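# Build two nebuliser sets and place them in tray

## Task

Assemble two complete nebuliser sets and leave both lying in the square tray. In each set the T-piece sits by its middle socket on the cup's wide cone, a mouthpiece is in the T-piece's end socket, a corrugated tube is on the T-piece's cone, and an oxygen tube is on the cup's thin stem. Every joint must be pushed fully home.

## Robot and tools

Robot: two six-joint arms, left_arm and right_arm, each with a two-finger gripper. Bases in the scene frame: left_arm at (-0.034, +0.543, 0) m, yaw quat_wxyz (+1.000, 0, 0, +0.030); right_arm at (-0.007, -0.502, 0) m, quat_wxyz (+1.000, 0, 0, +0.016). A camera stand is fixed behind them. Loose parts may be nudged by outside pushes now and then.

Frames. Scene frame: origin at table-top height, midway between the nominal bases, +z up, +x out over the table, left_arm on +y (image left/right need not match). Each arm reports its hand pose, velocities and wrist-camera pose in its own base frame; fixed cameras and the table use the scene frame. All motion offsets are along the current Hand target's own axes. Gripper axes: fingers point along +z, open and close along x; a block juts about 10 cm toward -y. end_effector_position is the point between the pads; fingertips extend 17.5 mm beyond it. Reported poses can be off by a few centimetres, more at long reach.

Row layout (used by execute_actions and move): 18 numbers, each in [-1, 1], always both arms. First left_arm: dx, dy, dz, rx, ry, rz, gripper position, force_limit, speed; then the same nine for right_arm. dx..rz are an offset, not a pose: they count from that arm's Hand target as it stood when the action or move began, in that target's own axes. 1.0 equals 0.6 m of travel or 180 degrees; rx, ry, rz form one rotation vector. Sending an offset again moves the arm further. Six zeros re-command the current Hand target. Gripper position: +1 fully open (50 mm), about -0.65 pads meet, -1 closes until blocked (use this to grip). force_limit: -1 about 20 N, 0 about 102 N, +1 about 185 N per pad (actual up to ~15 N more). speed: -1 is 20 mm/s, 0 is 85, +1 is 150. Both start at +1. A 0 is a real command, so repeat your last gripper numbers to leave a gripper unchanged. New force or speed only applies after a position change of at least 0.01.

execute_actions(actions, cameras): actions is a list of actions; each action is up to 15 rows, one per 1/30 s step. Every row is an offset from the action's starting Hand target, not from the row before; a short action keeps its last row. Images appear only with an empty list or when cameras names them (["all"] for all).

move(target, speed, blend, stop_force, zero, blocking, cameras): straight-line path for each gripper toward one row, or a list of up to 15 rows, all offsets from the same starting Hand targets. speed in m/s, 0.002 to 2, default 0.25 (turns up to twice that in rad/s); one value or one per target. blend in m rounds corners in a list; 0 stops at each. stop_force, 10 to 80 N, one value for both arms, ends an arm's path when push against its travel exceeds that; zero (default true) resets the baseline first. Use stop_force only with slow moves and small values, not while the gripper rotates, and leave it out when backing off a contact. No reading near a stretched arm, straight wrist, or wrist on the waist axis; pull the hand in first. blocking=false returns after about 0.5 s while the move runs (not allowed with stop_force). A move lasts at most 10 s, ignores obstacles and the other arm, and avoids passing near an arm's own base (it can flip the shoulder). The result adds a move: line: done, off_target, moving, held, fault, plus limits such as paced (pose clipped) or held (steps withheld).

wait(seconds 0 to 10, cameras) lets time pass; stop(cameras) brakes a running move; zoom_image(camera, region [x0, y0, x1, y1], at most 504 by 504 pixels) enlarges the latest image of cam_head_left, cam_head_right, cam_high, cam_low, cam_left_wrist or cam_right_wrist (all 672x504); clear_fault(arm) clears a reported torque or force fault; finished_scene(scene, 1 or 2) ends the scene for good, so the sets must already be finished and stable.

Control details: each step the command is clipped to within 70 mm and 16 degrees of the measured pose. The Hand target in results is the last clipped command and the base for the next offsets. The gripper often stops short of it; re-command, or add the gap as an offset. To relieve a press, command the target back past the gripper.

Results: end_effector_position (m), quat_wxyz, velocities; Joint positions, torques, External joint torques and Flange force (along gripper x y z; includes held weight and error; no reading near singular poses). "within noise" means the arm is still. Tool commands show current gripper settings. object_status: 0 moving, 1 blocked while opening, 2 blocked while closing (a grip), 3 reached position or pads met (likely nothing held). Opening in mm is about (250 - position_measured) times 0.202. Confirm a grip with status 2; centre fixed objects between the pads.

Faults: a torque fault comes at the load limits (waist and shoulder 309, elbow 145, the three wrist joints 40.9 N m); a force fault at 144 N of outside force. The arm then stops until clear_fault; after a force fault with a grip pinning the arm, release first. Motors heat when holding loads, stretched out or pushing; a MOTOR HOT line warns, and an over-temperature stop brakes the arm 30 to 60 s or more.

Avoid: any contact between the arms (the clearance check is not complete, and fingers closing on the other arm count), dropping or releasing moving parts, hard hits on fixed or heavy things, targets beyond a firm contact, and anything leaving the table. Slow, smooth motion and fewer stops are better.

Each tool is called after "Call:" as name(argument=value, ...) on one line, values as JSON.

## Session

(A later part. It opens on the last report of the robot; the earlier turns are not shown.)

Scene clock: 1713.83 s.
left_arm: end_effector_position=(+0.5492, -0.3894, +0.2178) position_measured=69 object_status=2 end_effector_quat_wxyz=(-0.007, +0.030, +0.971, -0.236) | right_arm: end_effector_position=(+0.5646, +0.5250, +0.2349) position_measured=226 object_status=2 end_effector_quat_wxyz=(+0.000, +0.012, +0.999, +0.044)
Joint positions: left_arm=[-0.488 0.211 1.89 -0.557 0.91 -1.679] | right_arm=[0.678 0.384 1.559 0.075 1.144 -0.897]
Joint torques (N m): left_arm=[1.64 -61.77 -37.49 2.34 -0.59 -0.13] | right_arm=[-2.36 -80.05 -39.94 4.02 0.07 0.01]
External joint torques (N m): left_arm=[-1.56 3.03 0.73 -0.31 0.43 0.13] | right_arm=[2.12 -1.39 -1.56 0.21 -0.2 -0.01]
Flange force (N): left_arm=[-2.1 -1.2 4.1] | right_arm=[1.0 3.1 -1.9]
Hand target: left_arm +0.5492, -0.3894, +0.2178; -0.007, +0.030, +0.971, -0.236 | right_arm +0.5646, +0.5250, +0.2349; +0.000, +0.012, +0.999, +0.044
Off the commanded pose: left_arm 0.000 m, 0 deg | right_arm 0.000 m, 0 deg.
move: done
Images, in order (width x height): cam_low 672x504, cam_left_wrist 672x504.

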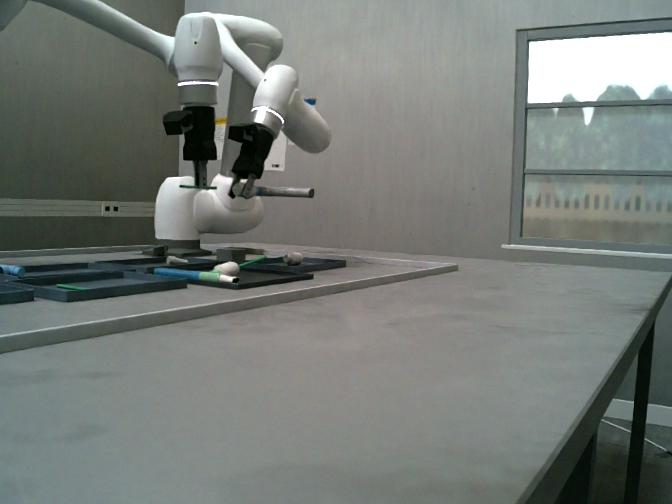

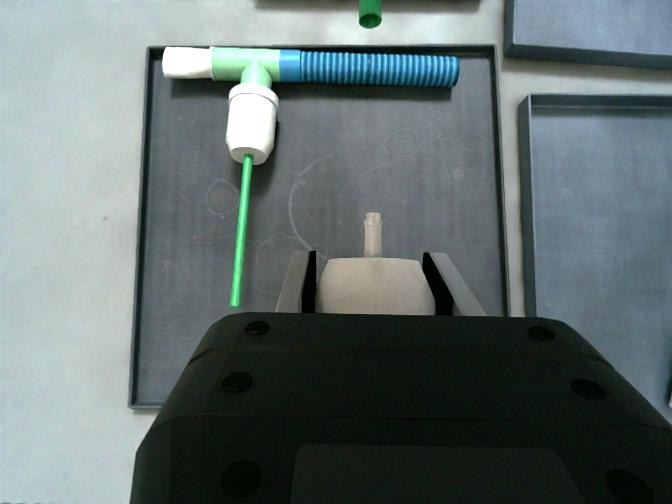

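Call:
move(target=[0,0,0,0,0,0,-1,0.1,-0.5,0.0022,0.0913,0.0081,0,0,0,-1,-0.3,-0.5], speed=0.1, stop_force=12, cameras=["cam_left_wrist","cam_low"])

Call:
zoom_image(camera="cam_left_wrist", region=[310, 120, 440, 250])

Call:
zoom_image(camera="cam_low", region=[180, 170, 250, 205])

Scene clock: 1728.33 s.
left_arm: end_effector_position=(+0.5492, -0.3894, +0.2178) position_measured=69 object_status=2 end_effector_quat_wxyz=(-0.007, +0.030, +0.971, -0.236) | right_arm: end_effector_position=(+0.5646, +0.5800, +0.2349) position_measured=226 object_status=2 end_effector_quat_wxyz=(+0.000, +0.012, +0.999, +0.044)
Joint positions: left_arm=[-0.488 0.211 1.89 -0.557 0.91 -1.679] | right_arm=[0.733 0.441 1.475 0.071 1.167 -0.84]
Joint torques (N m): left_arm=[1.65 -61.5 -37.49 2.34 -0.59 -0.12] | right_arm=[-2.3 -86.16 -40.32 4.07 0.06 0.01]
External joint torques (N m): left_arm=[-1.93 2.94 0.57 -0.32 0.41 0.12] | right_arm=[2.46 -1.77 -1.62 0.22 -0.19 -0.01]
Flange force (N): left_arm=[-2.0 -1.9 4.2] | right_arm=[1.5 3.1 -2.1]
Hand target: left_arm +0.5492, -0.3894, +0.2178; -0.007, +0.030, +0.971, -0.236 | right_arm +0.5646, +0.5800, +0.2349; +0.000, +0.012, +0.999, +0.044
Off the commanded pose: left_arm 0.000 m, 0 deg | right_arm 0.000 m, 0 deg.
move: done
Images, in order (width x height): cam_low 672x504, cam_left_wrist 672x504.

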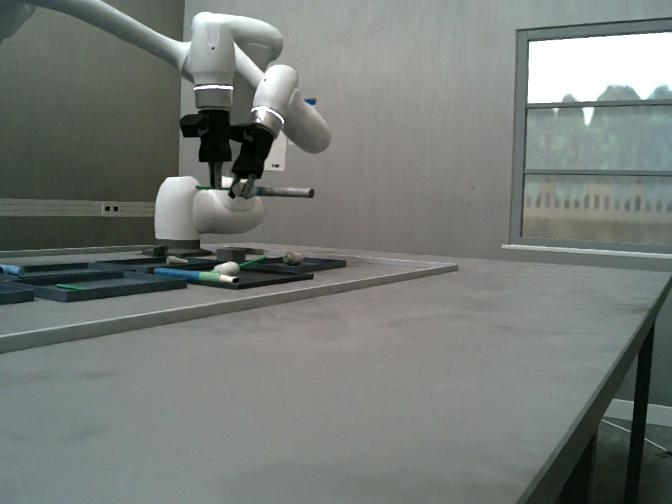

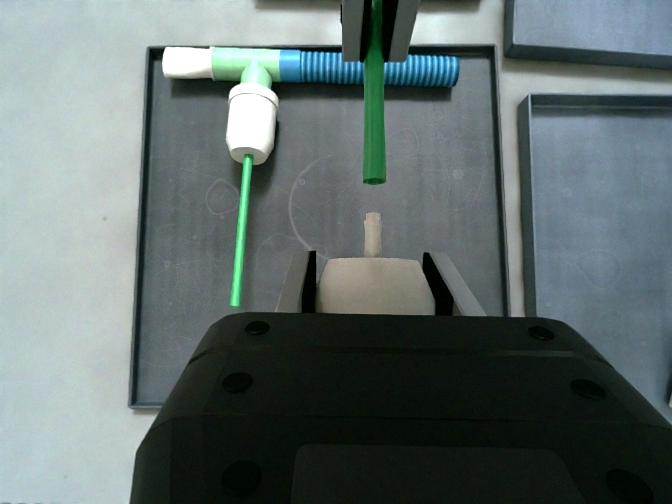

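Scaled by 3.877 from the camera's 672x504 image, which has a finer 960x720 frame.

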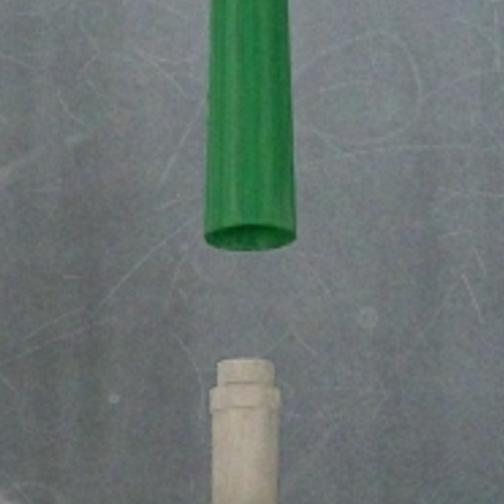

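Scaled by 7.200 from the camera's 672x504 image, which has a finer 960x720 frame.

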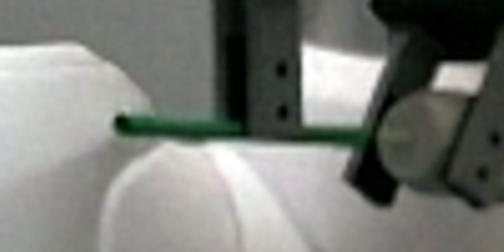

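Call:
move(target=[[0,0,0,0,0,0,-1,0.1,-0.5,-0.0010,0.0100,0.0009,0,0,0,-1,-0.3,-0.5],[0,0,0,0,0,0,-1,0.1,-0.5,0.0001,0.0531,0.0047,0,0,0,-1,-0.3,-0.5]], speed=[0.05,0.02], stop_force=12, cameras=["cam_left_wrist","cam_low"])

Call:
zoom_image(camera="cam_left_wrist", region=[310, 120, 440, 250])

Scene clock: 1738.97 s.
left_arm: end_effector_position=(+0.5492, -0.3894, +0.2178) position_measured=69 object_status=2 end_effector_quat_wxyz=(-0.007, +0.030, +0.971, -0.236) | right_arm: end_effector_position=(+0.5654, +0.6068, +0.2348) position_measured=226 object_status=2 end_effector_quat_wxyz=(+0.000, +0.012, +0.999, +0.044)
Joint positions: left_arm=[-0.488 0.211 1.89 -0.557 0.91 -1.679] | right_arm=[0.757 0.471 1.43 0.069 1.181 -0.814]
Joint torques (N m): left_arm=[-12 -62.74 -45.56 -2.76 -1.92 -0.15] | right_arm=[12.67 -85.84 -46.52 9.22 -4.78 -0.07]
External joint torques (N m): left_arm=[12.25 3.65 8.45 4.82 1.73 0.15] | right_arm=[-12.77 -5.24 4.31 -4.92 4.64 0.07]
Flange force (N): left_arm=[-0.2 22.3 -5.6] | right_arm=[-1.3 -21.1 -7.7]
Hand target: left_arm +0.5492, -0.3894, +0.2178; -0.007, +0.030, +0.971, -0.236 | right_arm +0.5654, +0.6067, +0.2349; +0.000, +0.012, +0.999, +0.044 (not the last commanded pose)
Off the commanded pose: left_arm 0.000 m, 0 deg | right_arm 0.005 m, 0 deg.
move: contact (right_arm); path passed 1 of 2 targets
Images, in order (width x height): cam_low 672x504, cam_left_wrist 672x504.

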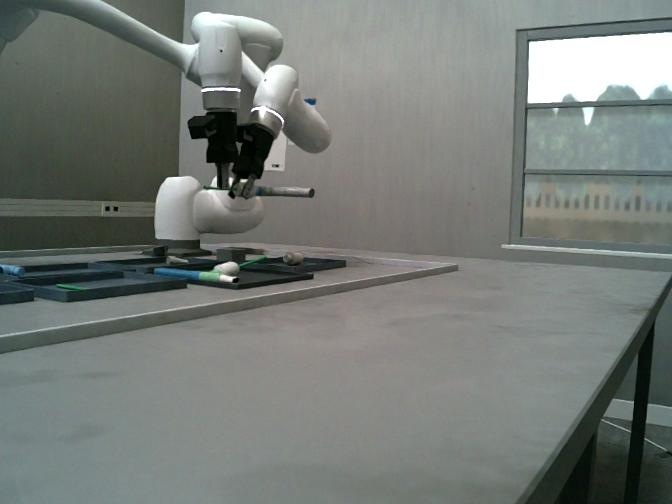

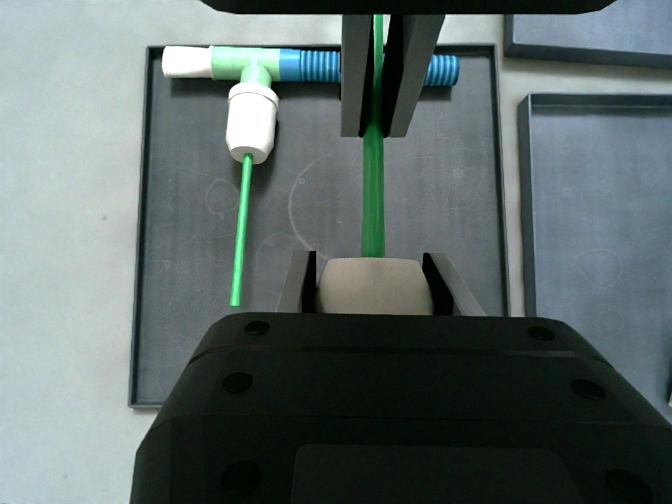

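Scaled by 3.877 from the camera's 672x504 image, which has a finer 960x720 frame.

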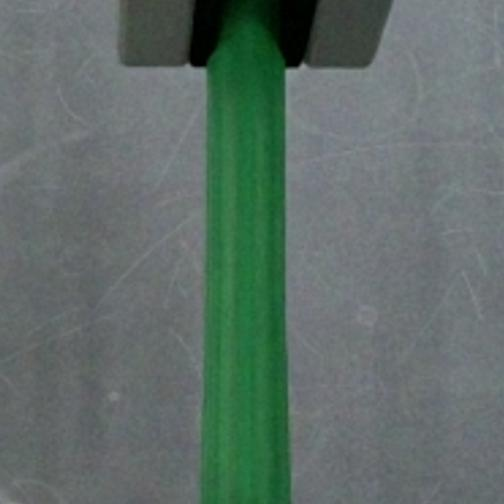

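Call:
move(target=[0,0,0,0,0,0,-1,0.1,-0.5,0.0002,0.0117,0.0010,0,0,0,-1,-0.3,-0.5], speed=0.015, stop_force=40, zero=false, cameras=["cam_left_wrist"])

Call:
zoom_image(camera="cam_left_wrist", region=[310, 200, 440, 290])

Scene clock: 1743.57 s.
left_arm: end_effector_position=(+0.5492, -0.3894, +0.2178) position_measured=69 object_status=2 end_effector_quat_wxyz=(-0.007, +0.030, +0.971, -0.236) | right_arm: end_effector_position=(+0.5653, +0.6079, +0.2348) position_measured=226 object_status=2 end_effector_quat_wxyz=(-0.001, +0.012, +0.999, +0.044)
Joint positions: left_arm=[-0.488 0.211 1.89 -0.557 0.91 -1.679] | right_arm=[0.758 0.472 1.428 0.069 1.182 -0.813]
Joint torques (N m): left_arm=[-25.88 -61.81 -51 -7.48 -2.56 -0.17] | right_arm=[26.2 -84.77 -55.05 14.11 -10.19 -0.08]
External joint torques (N m): left_arm=[25.81 3.03 14.03 9.52 2.39 0.17] | right_arm=[-26.38 -6.01 12.94 -9.82 10.05 0.08]
Flange force (N): left_arm=[0.2 43.8 -16.2] | right_arm=[-1.5 -45.4 -9.8]
Hand target: left_arm +0.5492, -0.3894, +0.2178; -0.007, +0.030, +0.971, -0.236 | right_arm +0.5653, +0.6079, +0.2348; -0.001, +0.012, +0.999, +0.044 (not the last commanded pose)
Off the commanded pose: left_arm 0.000 m, 0 deg | right_arm 0.006 m, 0 deg.
move: contact (right_arm)
Images, in order (width x height): cam_left_wrist 672x504.

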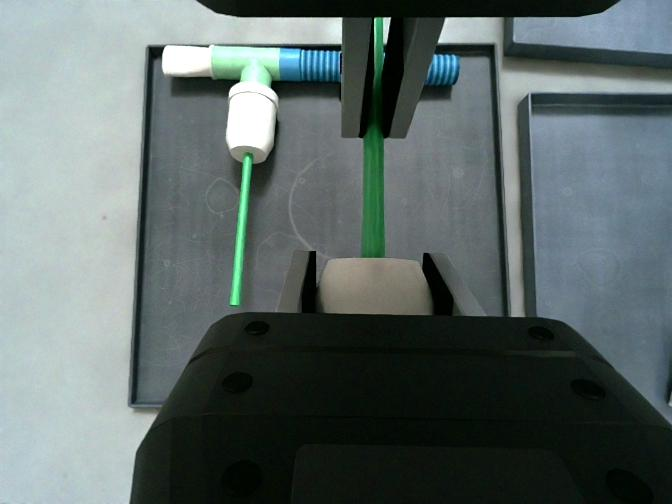

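Scaled by 3.877 from the camera's 672x504 image, which has a finer 960x720 frame.

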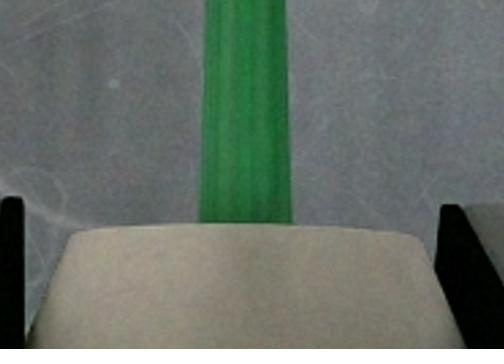

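Call:
move(target=[[0,0,0,0,0,0,-1,0.1,-0.5,-0.0001,-0.0040,-0.0004,0,0,0,-1,-0.3,-0.5],[0,0,0,0,0,0,-1,0.1,-0.5,-0.0001,-0.0040,-0.0004,0,0,0,0,-0.3,-0.5],[0,0,0,0,0,0,-1,0.1,-0.5,-0.0018,-0.0598,-0.1726,0,0,0,0,-0.3,-0.5],[0.0253,0.0563,0.1918,0.0556,0,0,-1,0.1,-0.5,0.0282,-0.5892,-0.1608,0,0,0,0,-0.3,-0.5],[0.0253,0.1052,0.2866,0.0556,0,0,-1,0.1,-0.5,0.0282,-0.5892,-0.1608,0,0,0,0,-0.3,-0.5]], speed=[0.03,0.05,0.12,0.25,0.12], blend=[0,0,0.005,0.01,0], cameras=["all"])

Call:
zoom_image(camera="cam_low", region=[150, 220, 330, 300])

Call:
zoom_image(camera="cam_head_right", region=[310, 230, 470, 370])

Scene clock: 1771.67 s.
left_arm: end_effector_position=(+0.5328, -0.4112, +0.0361) position_measured=69 object_status=2 end_effector_quat_wxyz=(-0.009, +0.029, +0.947, -0.320) | right_arm: end_effector_position=(+0.5398, +0.2478, +0.2999) position_measured=152 object_status=3 end_effector_quat_wxyz=(-0.001, +0.012, +0.999, +0.044)
Joint positions: left_arm=[-0.467 0.43 2.074 -1.103 0.673 -1.069] | right_arm=[0.331 0.087 1.813 0.089 1.214 -1.245]
Joint torques (N m): left_arm=[1.51 -69.46 -23.86 0.51 0.5 -0.12] | right_arm=[-2.19 -49.56 -40.37 4.05 0.14 0.04]
External joint torques (N m): left_arm=[-1.51 2.31 0.32 -0.38 0.4 0.12] | right_arm=[2.25 -2.26 -1.88 0.3 -0.2 -0.04]
Flange force (N): left_arm=[-0.5 0.4 5.1] | right_arm=[1.6 3.7 -2.9]
Hand target: left_arm +0.5328, -0.4112, +0.0361; -0.009, +0.029, +0.947, -0.320 | right_arm +0.5398, +0.2478, +0.2999; -0.001, +0.012, +0.999, +0.044
Off the commanded pose: left_arm 0.000 m, 0 deg | right_arm 0.000 m, 0 deg.
move: done

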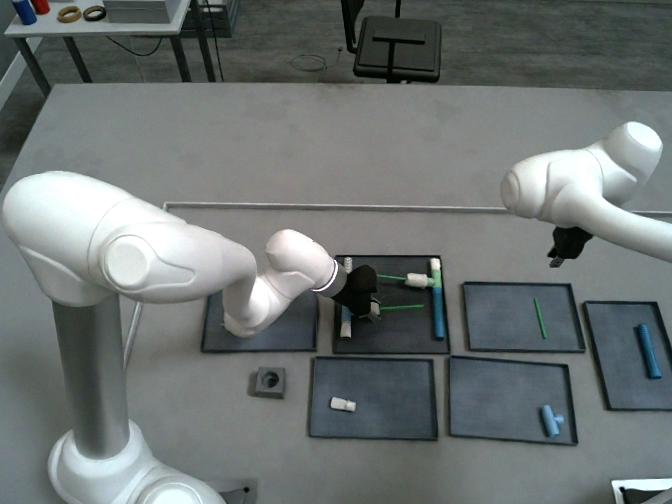

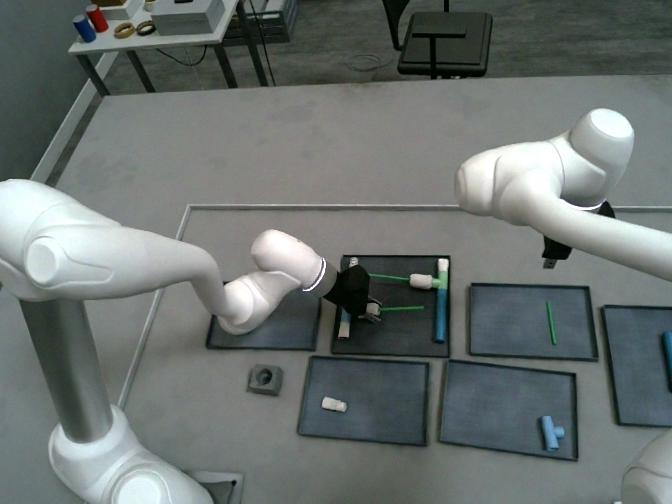

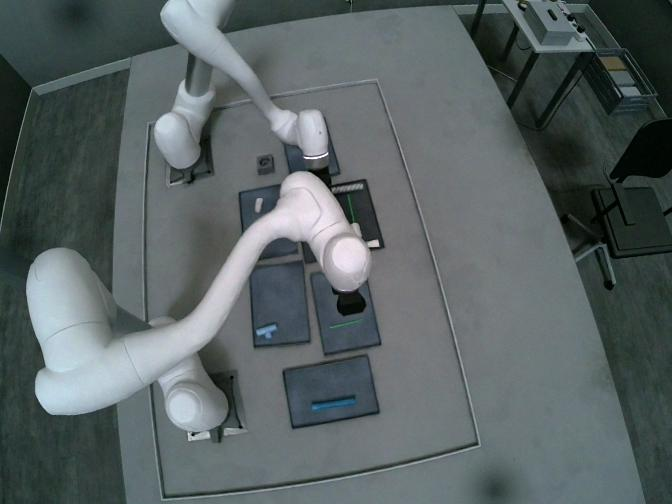

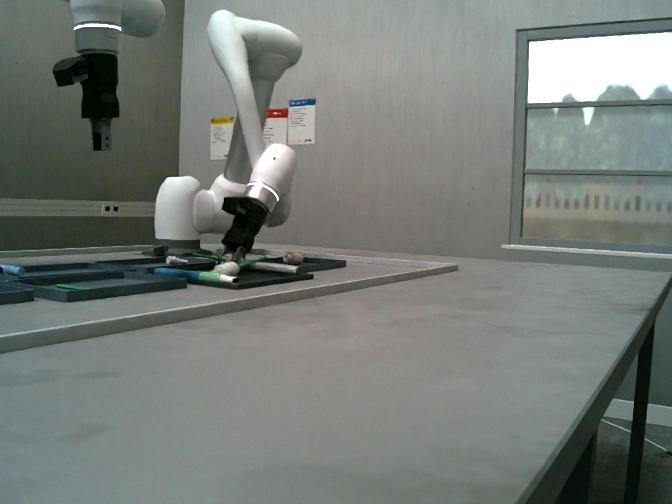

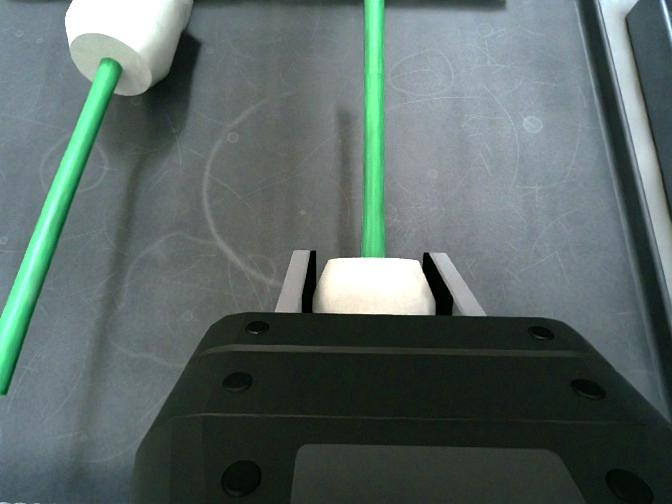

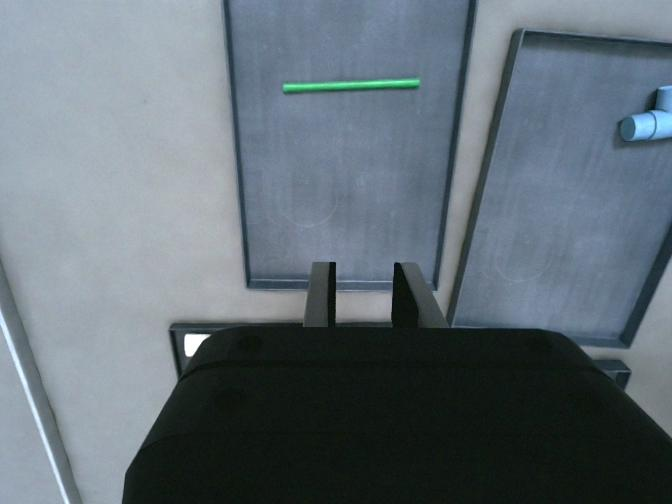

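Scaled by 2.800 from the camera's 672x504 image, which has a finer 960x720 frame.

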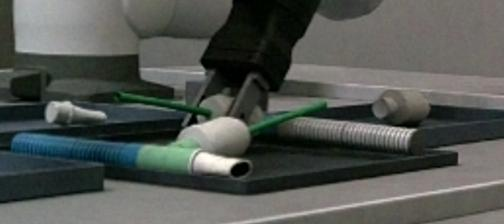

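Scaled by 3.150 from the camera's 672x504 image, which has a finer 960x720 frame.

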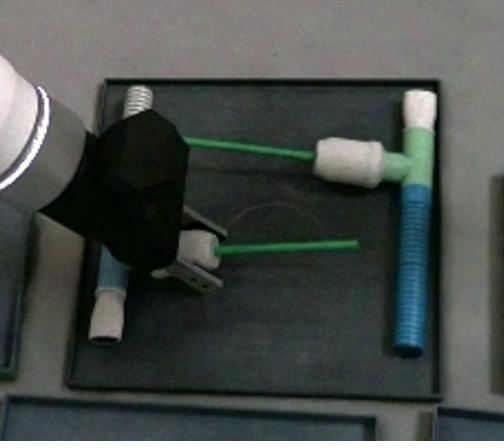

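Call:
move(target=[0,0.0106,0.0139,0,0,0,-1,0.1,-0.5,0,0,0,0,0,0,0,-0.3,-0.5], speed=0.02, stop_force=12)

Scene clock: 1778.33 s.
left_arm: end_effector_position=(+0.5328, -0.4113, +0.0280) position_measured=69 object_status=2 end_effector_quat_wxyz=(-0.009, +0.029, +0.947, -0.320) | right_arm: end_effector_position=(+0.5398, +0.2478, +0.2999) position_measured=152 object_status=3 end_effector_quat_wxyz=(-0.001, +0.012, +0.999, +0.044)
Joint positions: left_arm=[-0.467 0.442 2.077 -1.12 0.667 -1.047] | right_arm=[0.331 0.087 1.813 0.089 1.214 -1.245]
Joint torques (N m): left_arm=[2.64 -60.09 -17.32 1.6 -0.9 -0.1] | right_arm=[-1.91 -49.82 -40.5 4.04 0.09 0.09]
External joint torques (N m): left_arm=[-2.66 -7.73 -5.64 -1.51 1.84 0.1] | right_arm=[1.74 -1.59 -1.67 0.29 -0.15 -0.09]
Flange force (N): left_arm=[-0.1 -10.4 -6.6] | right_arm=[0.7 3.0 -2.5]
Hand target: left_arm +0.5328, -0.4113, +0.0280; -0.009, +0.029, +0.947, -0.320 (not the last commanded pose) | right_arm +0.5398, +0.2478, +0.2999; -0.001, +0.012, +0.999, +0.044
Off the commanded pose: left_arm 0.002 m, 0 deg | right_arm 0.000 m, 0 deg.
move: contact (left_arm)

Call:
move(target=[[0,-0.0013,-0.0017,0,0,0,-1,0.1,-0.5,0,0,0,0,0,0,0,-0.3,-0.5],[0,-0.0013,-0.0017,0,0,0,0.9,0.1,-1,0,0,0,0,0,0,0,-0.3,-0.5],[0,-0.0013,-0.3351,0,0,0,0.9,0.1,-1,0,0,0,0,0,0,0,-0.3,-0.5]], speed=[0.02,0.05,0.2], blend=[0,0,0], cameras=["all"])

Call:
zoom_image(camera="cam_head_right", region=[310, 230, 470, 370])

Call:
zoom_image(camera="cam_left_wrist", region=[0, 0, 504, 330])

Call:
zoom_image(camera="cam_low", region=[150, 220, 330, 300])

Scene clock: 1788.33 s.
left_arm: end_effector_position=(+0.5401, -0.2903, +0.1884) position_measured=18 object_status=3 end_effector_quat_wxyz=(-0.009, +0.029, +0.947, -0.320) | right_arm: end_effector_position=(+0.5398, +0.2478, +0.2999) position_measured=152 object_status=3 end_effector_quat_wxyz=(-0.001, +0.012, +0.999, +0.044)
Joint positions: left_arm=[-0.266 0.193 2.035 -0.82 0.947 -1.268] | right_arm=[0.331 0.087 1.813 0.089 1.214 -1.245]
Joint torques (N m): left_arm=[0.84 -55.33 -33.16 1.24 0.18 -0.14] | right_arm=[-1.82 -49.71 -40.5 4.11 0.14 0.03]
External joint torques (N m): left_arm=[-1.07 2.65 0.4 -0.39 0.38 0.14] | right_arm=[1.56 -0.98 -1.52 0.21 -0.22 -0.03]
Flange force (N): left_arm=[-2.7 0.5 3.9] | right_arm=[0.0 3.1 -1.8]
Hand target: left_arm +0.5401, -0.2902, +0.1884; -0.009, +0.029, +0.947, -0.320 | right_arm +0.5398, +0.2478, +0.2999; -0.001, +0.012, +0.999, +0.044
Off the commanded pose: left_arm 0.000 m, 0 deg | right_arm 0.000 m, 0 deg.
move: done

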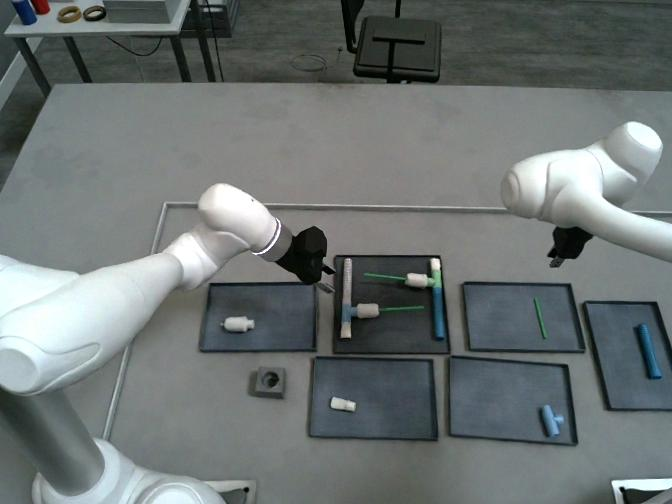

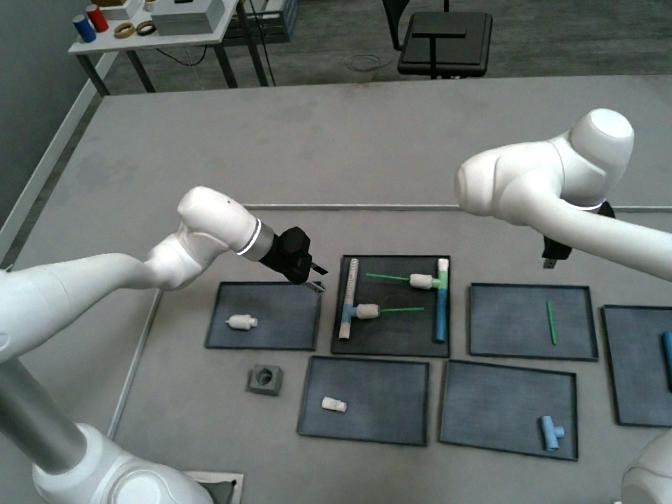

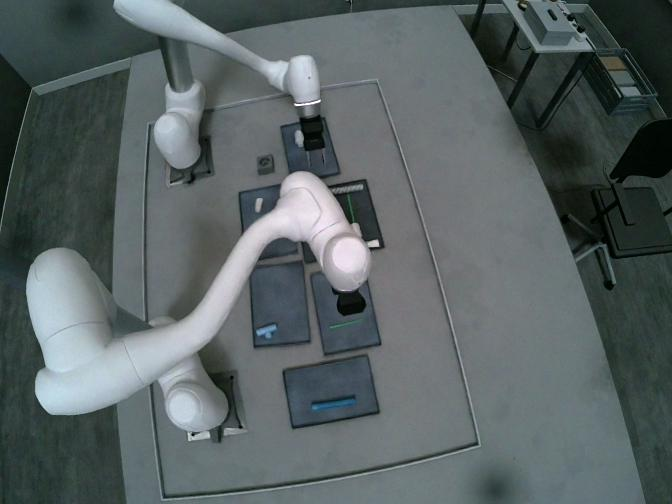

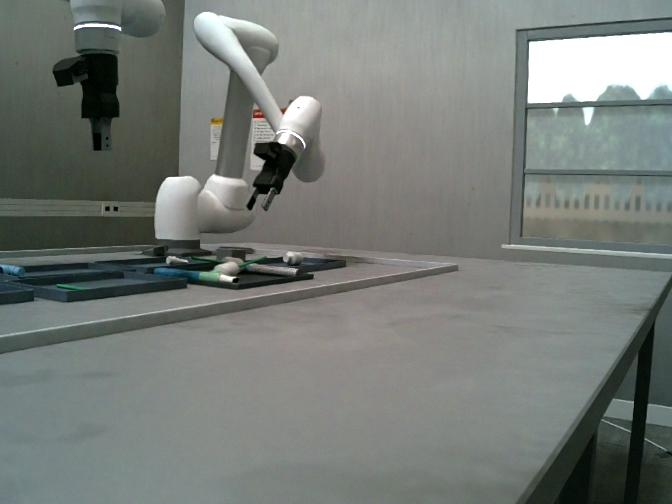

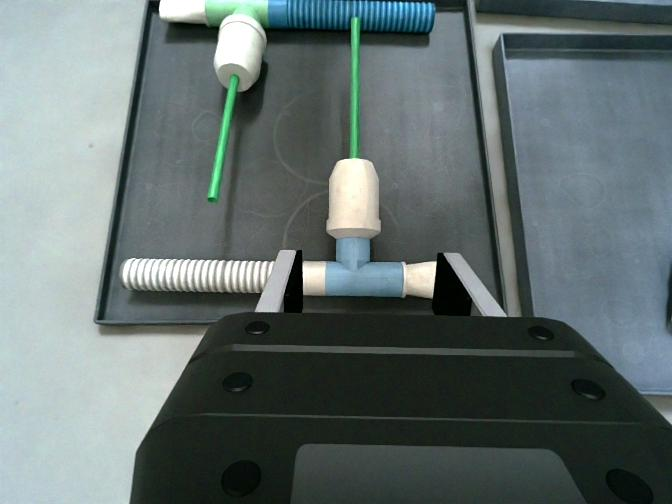

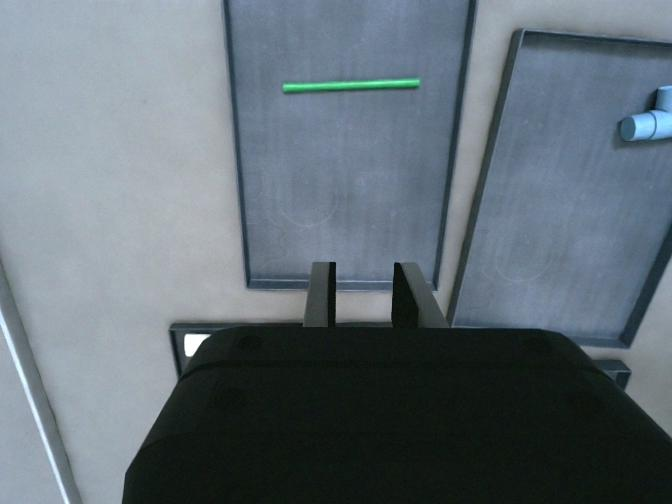

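Scaled by 3.150 from the camera's 672x504 image, which has a finer 960x720 frame.

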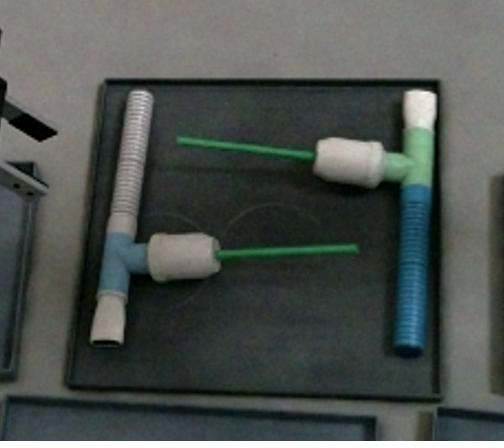

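Scaled by 1.000.

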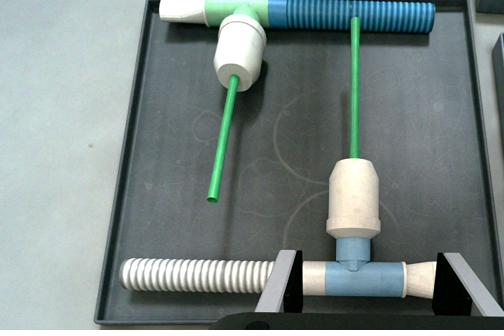

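Scaled by 2.800 from the camera's 672x504 image, which has a finer 960x720 frame.

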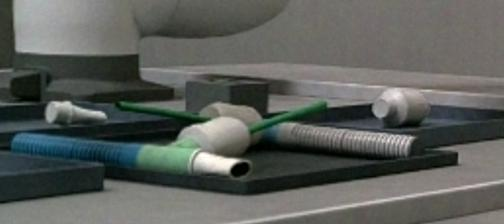

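Call:
finished_scene(scene=2)

The scene is finished: the task was done.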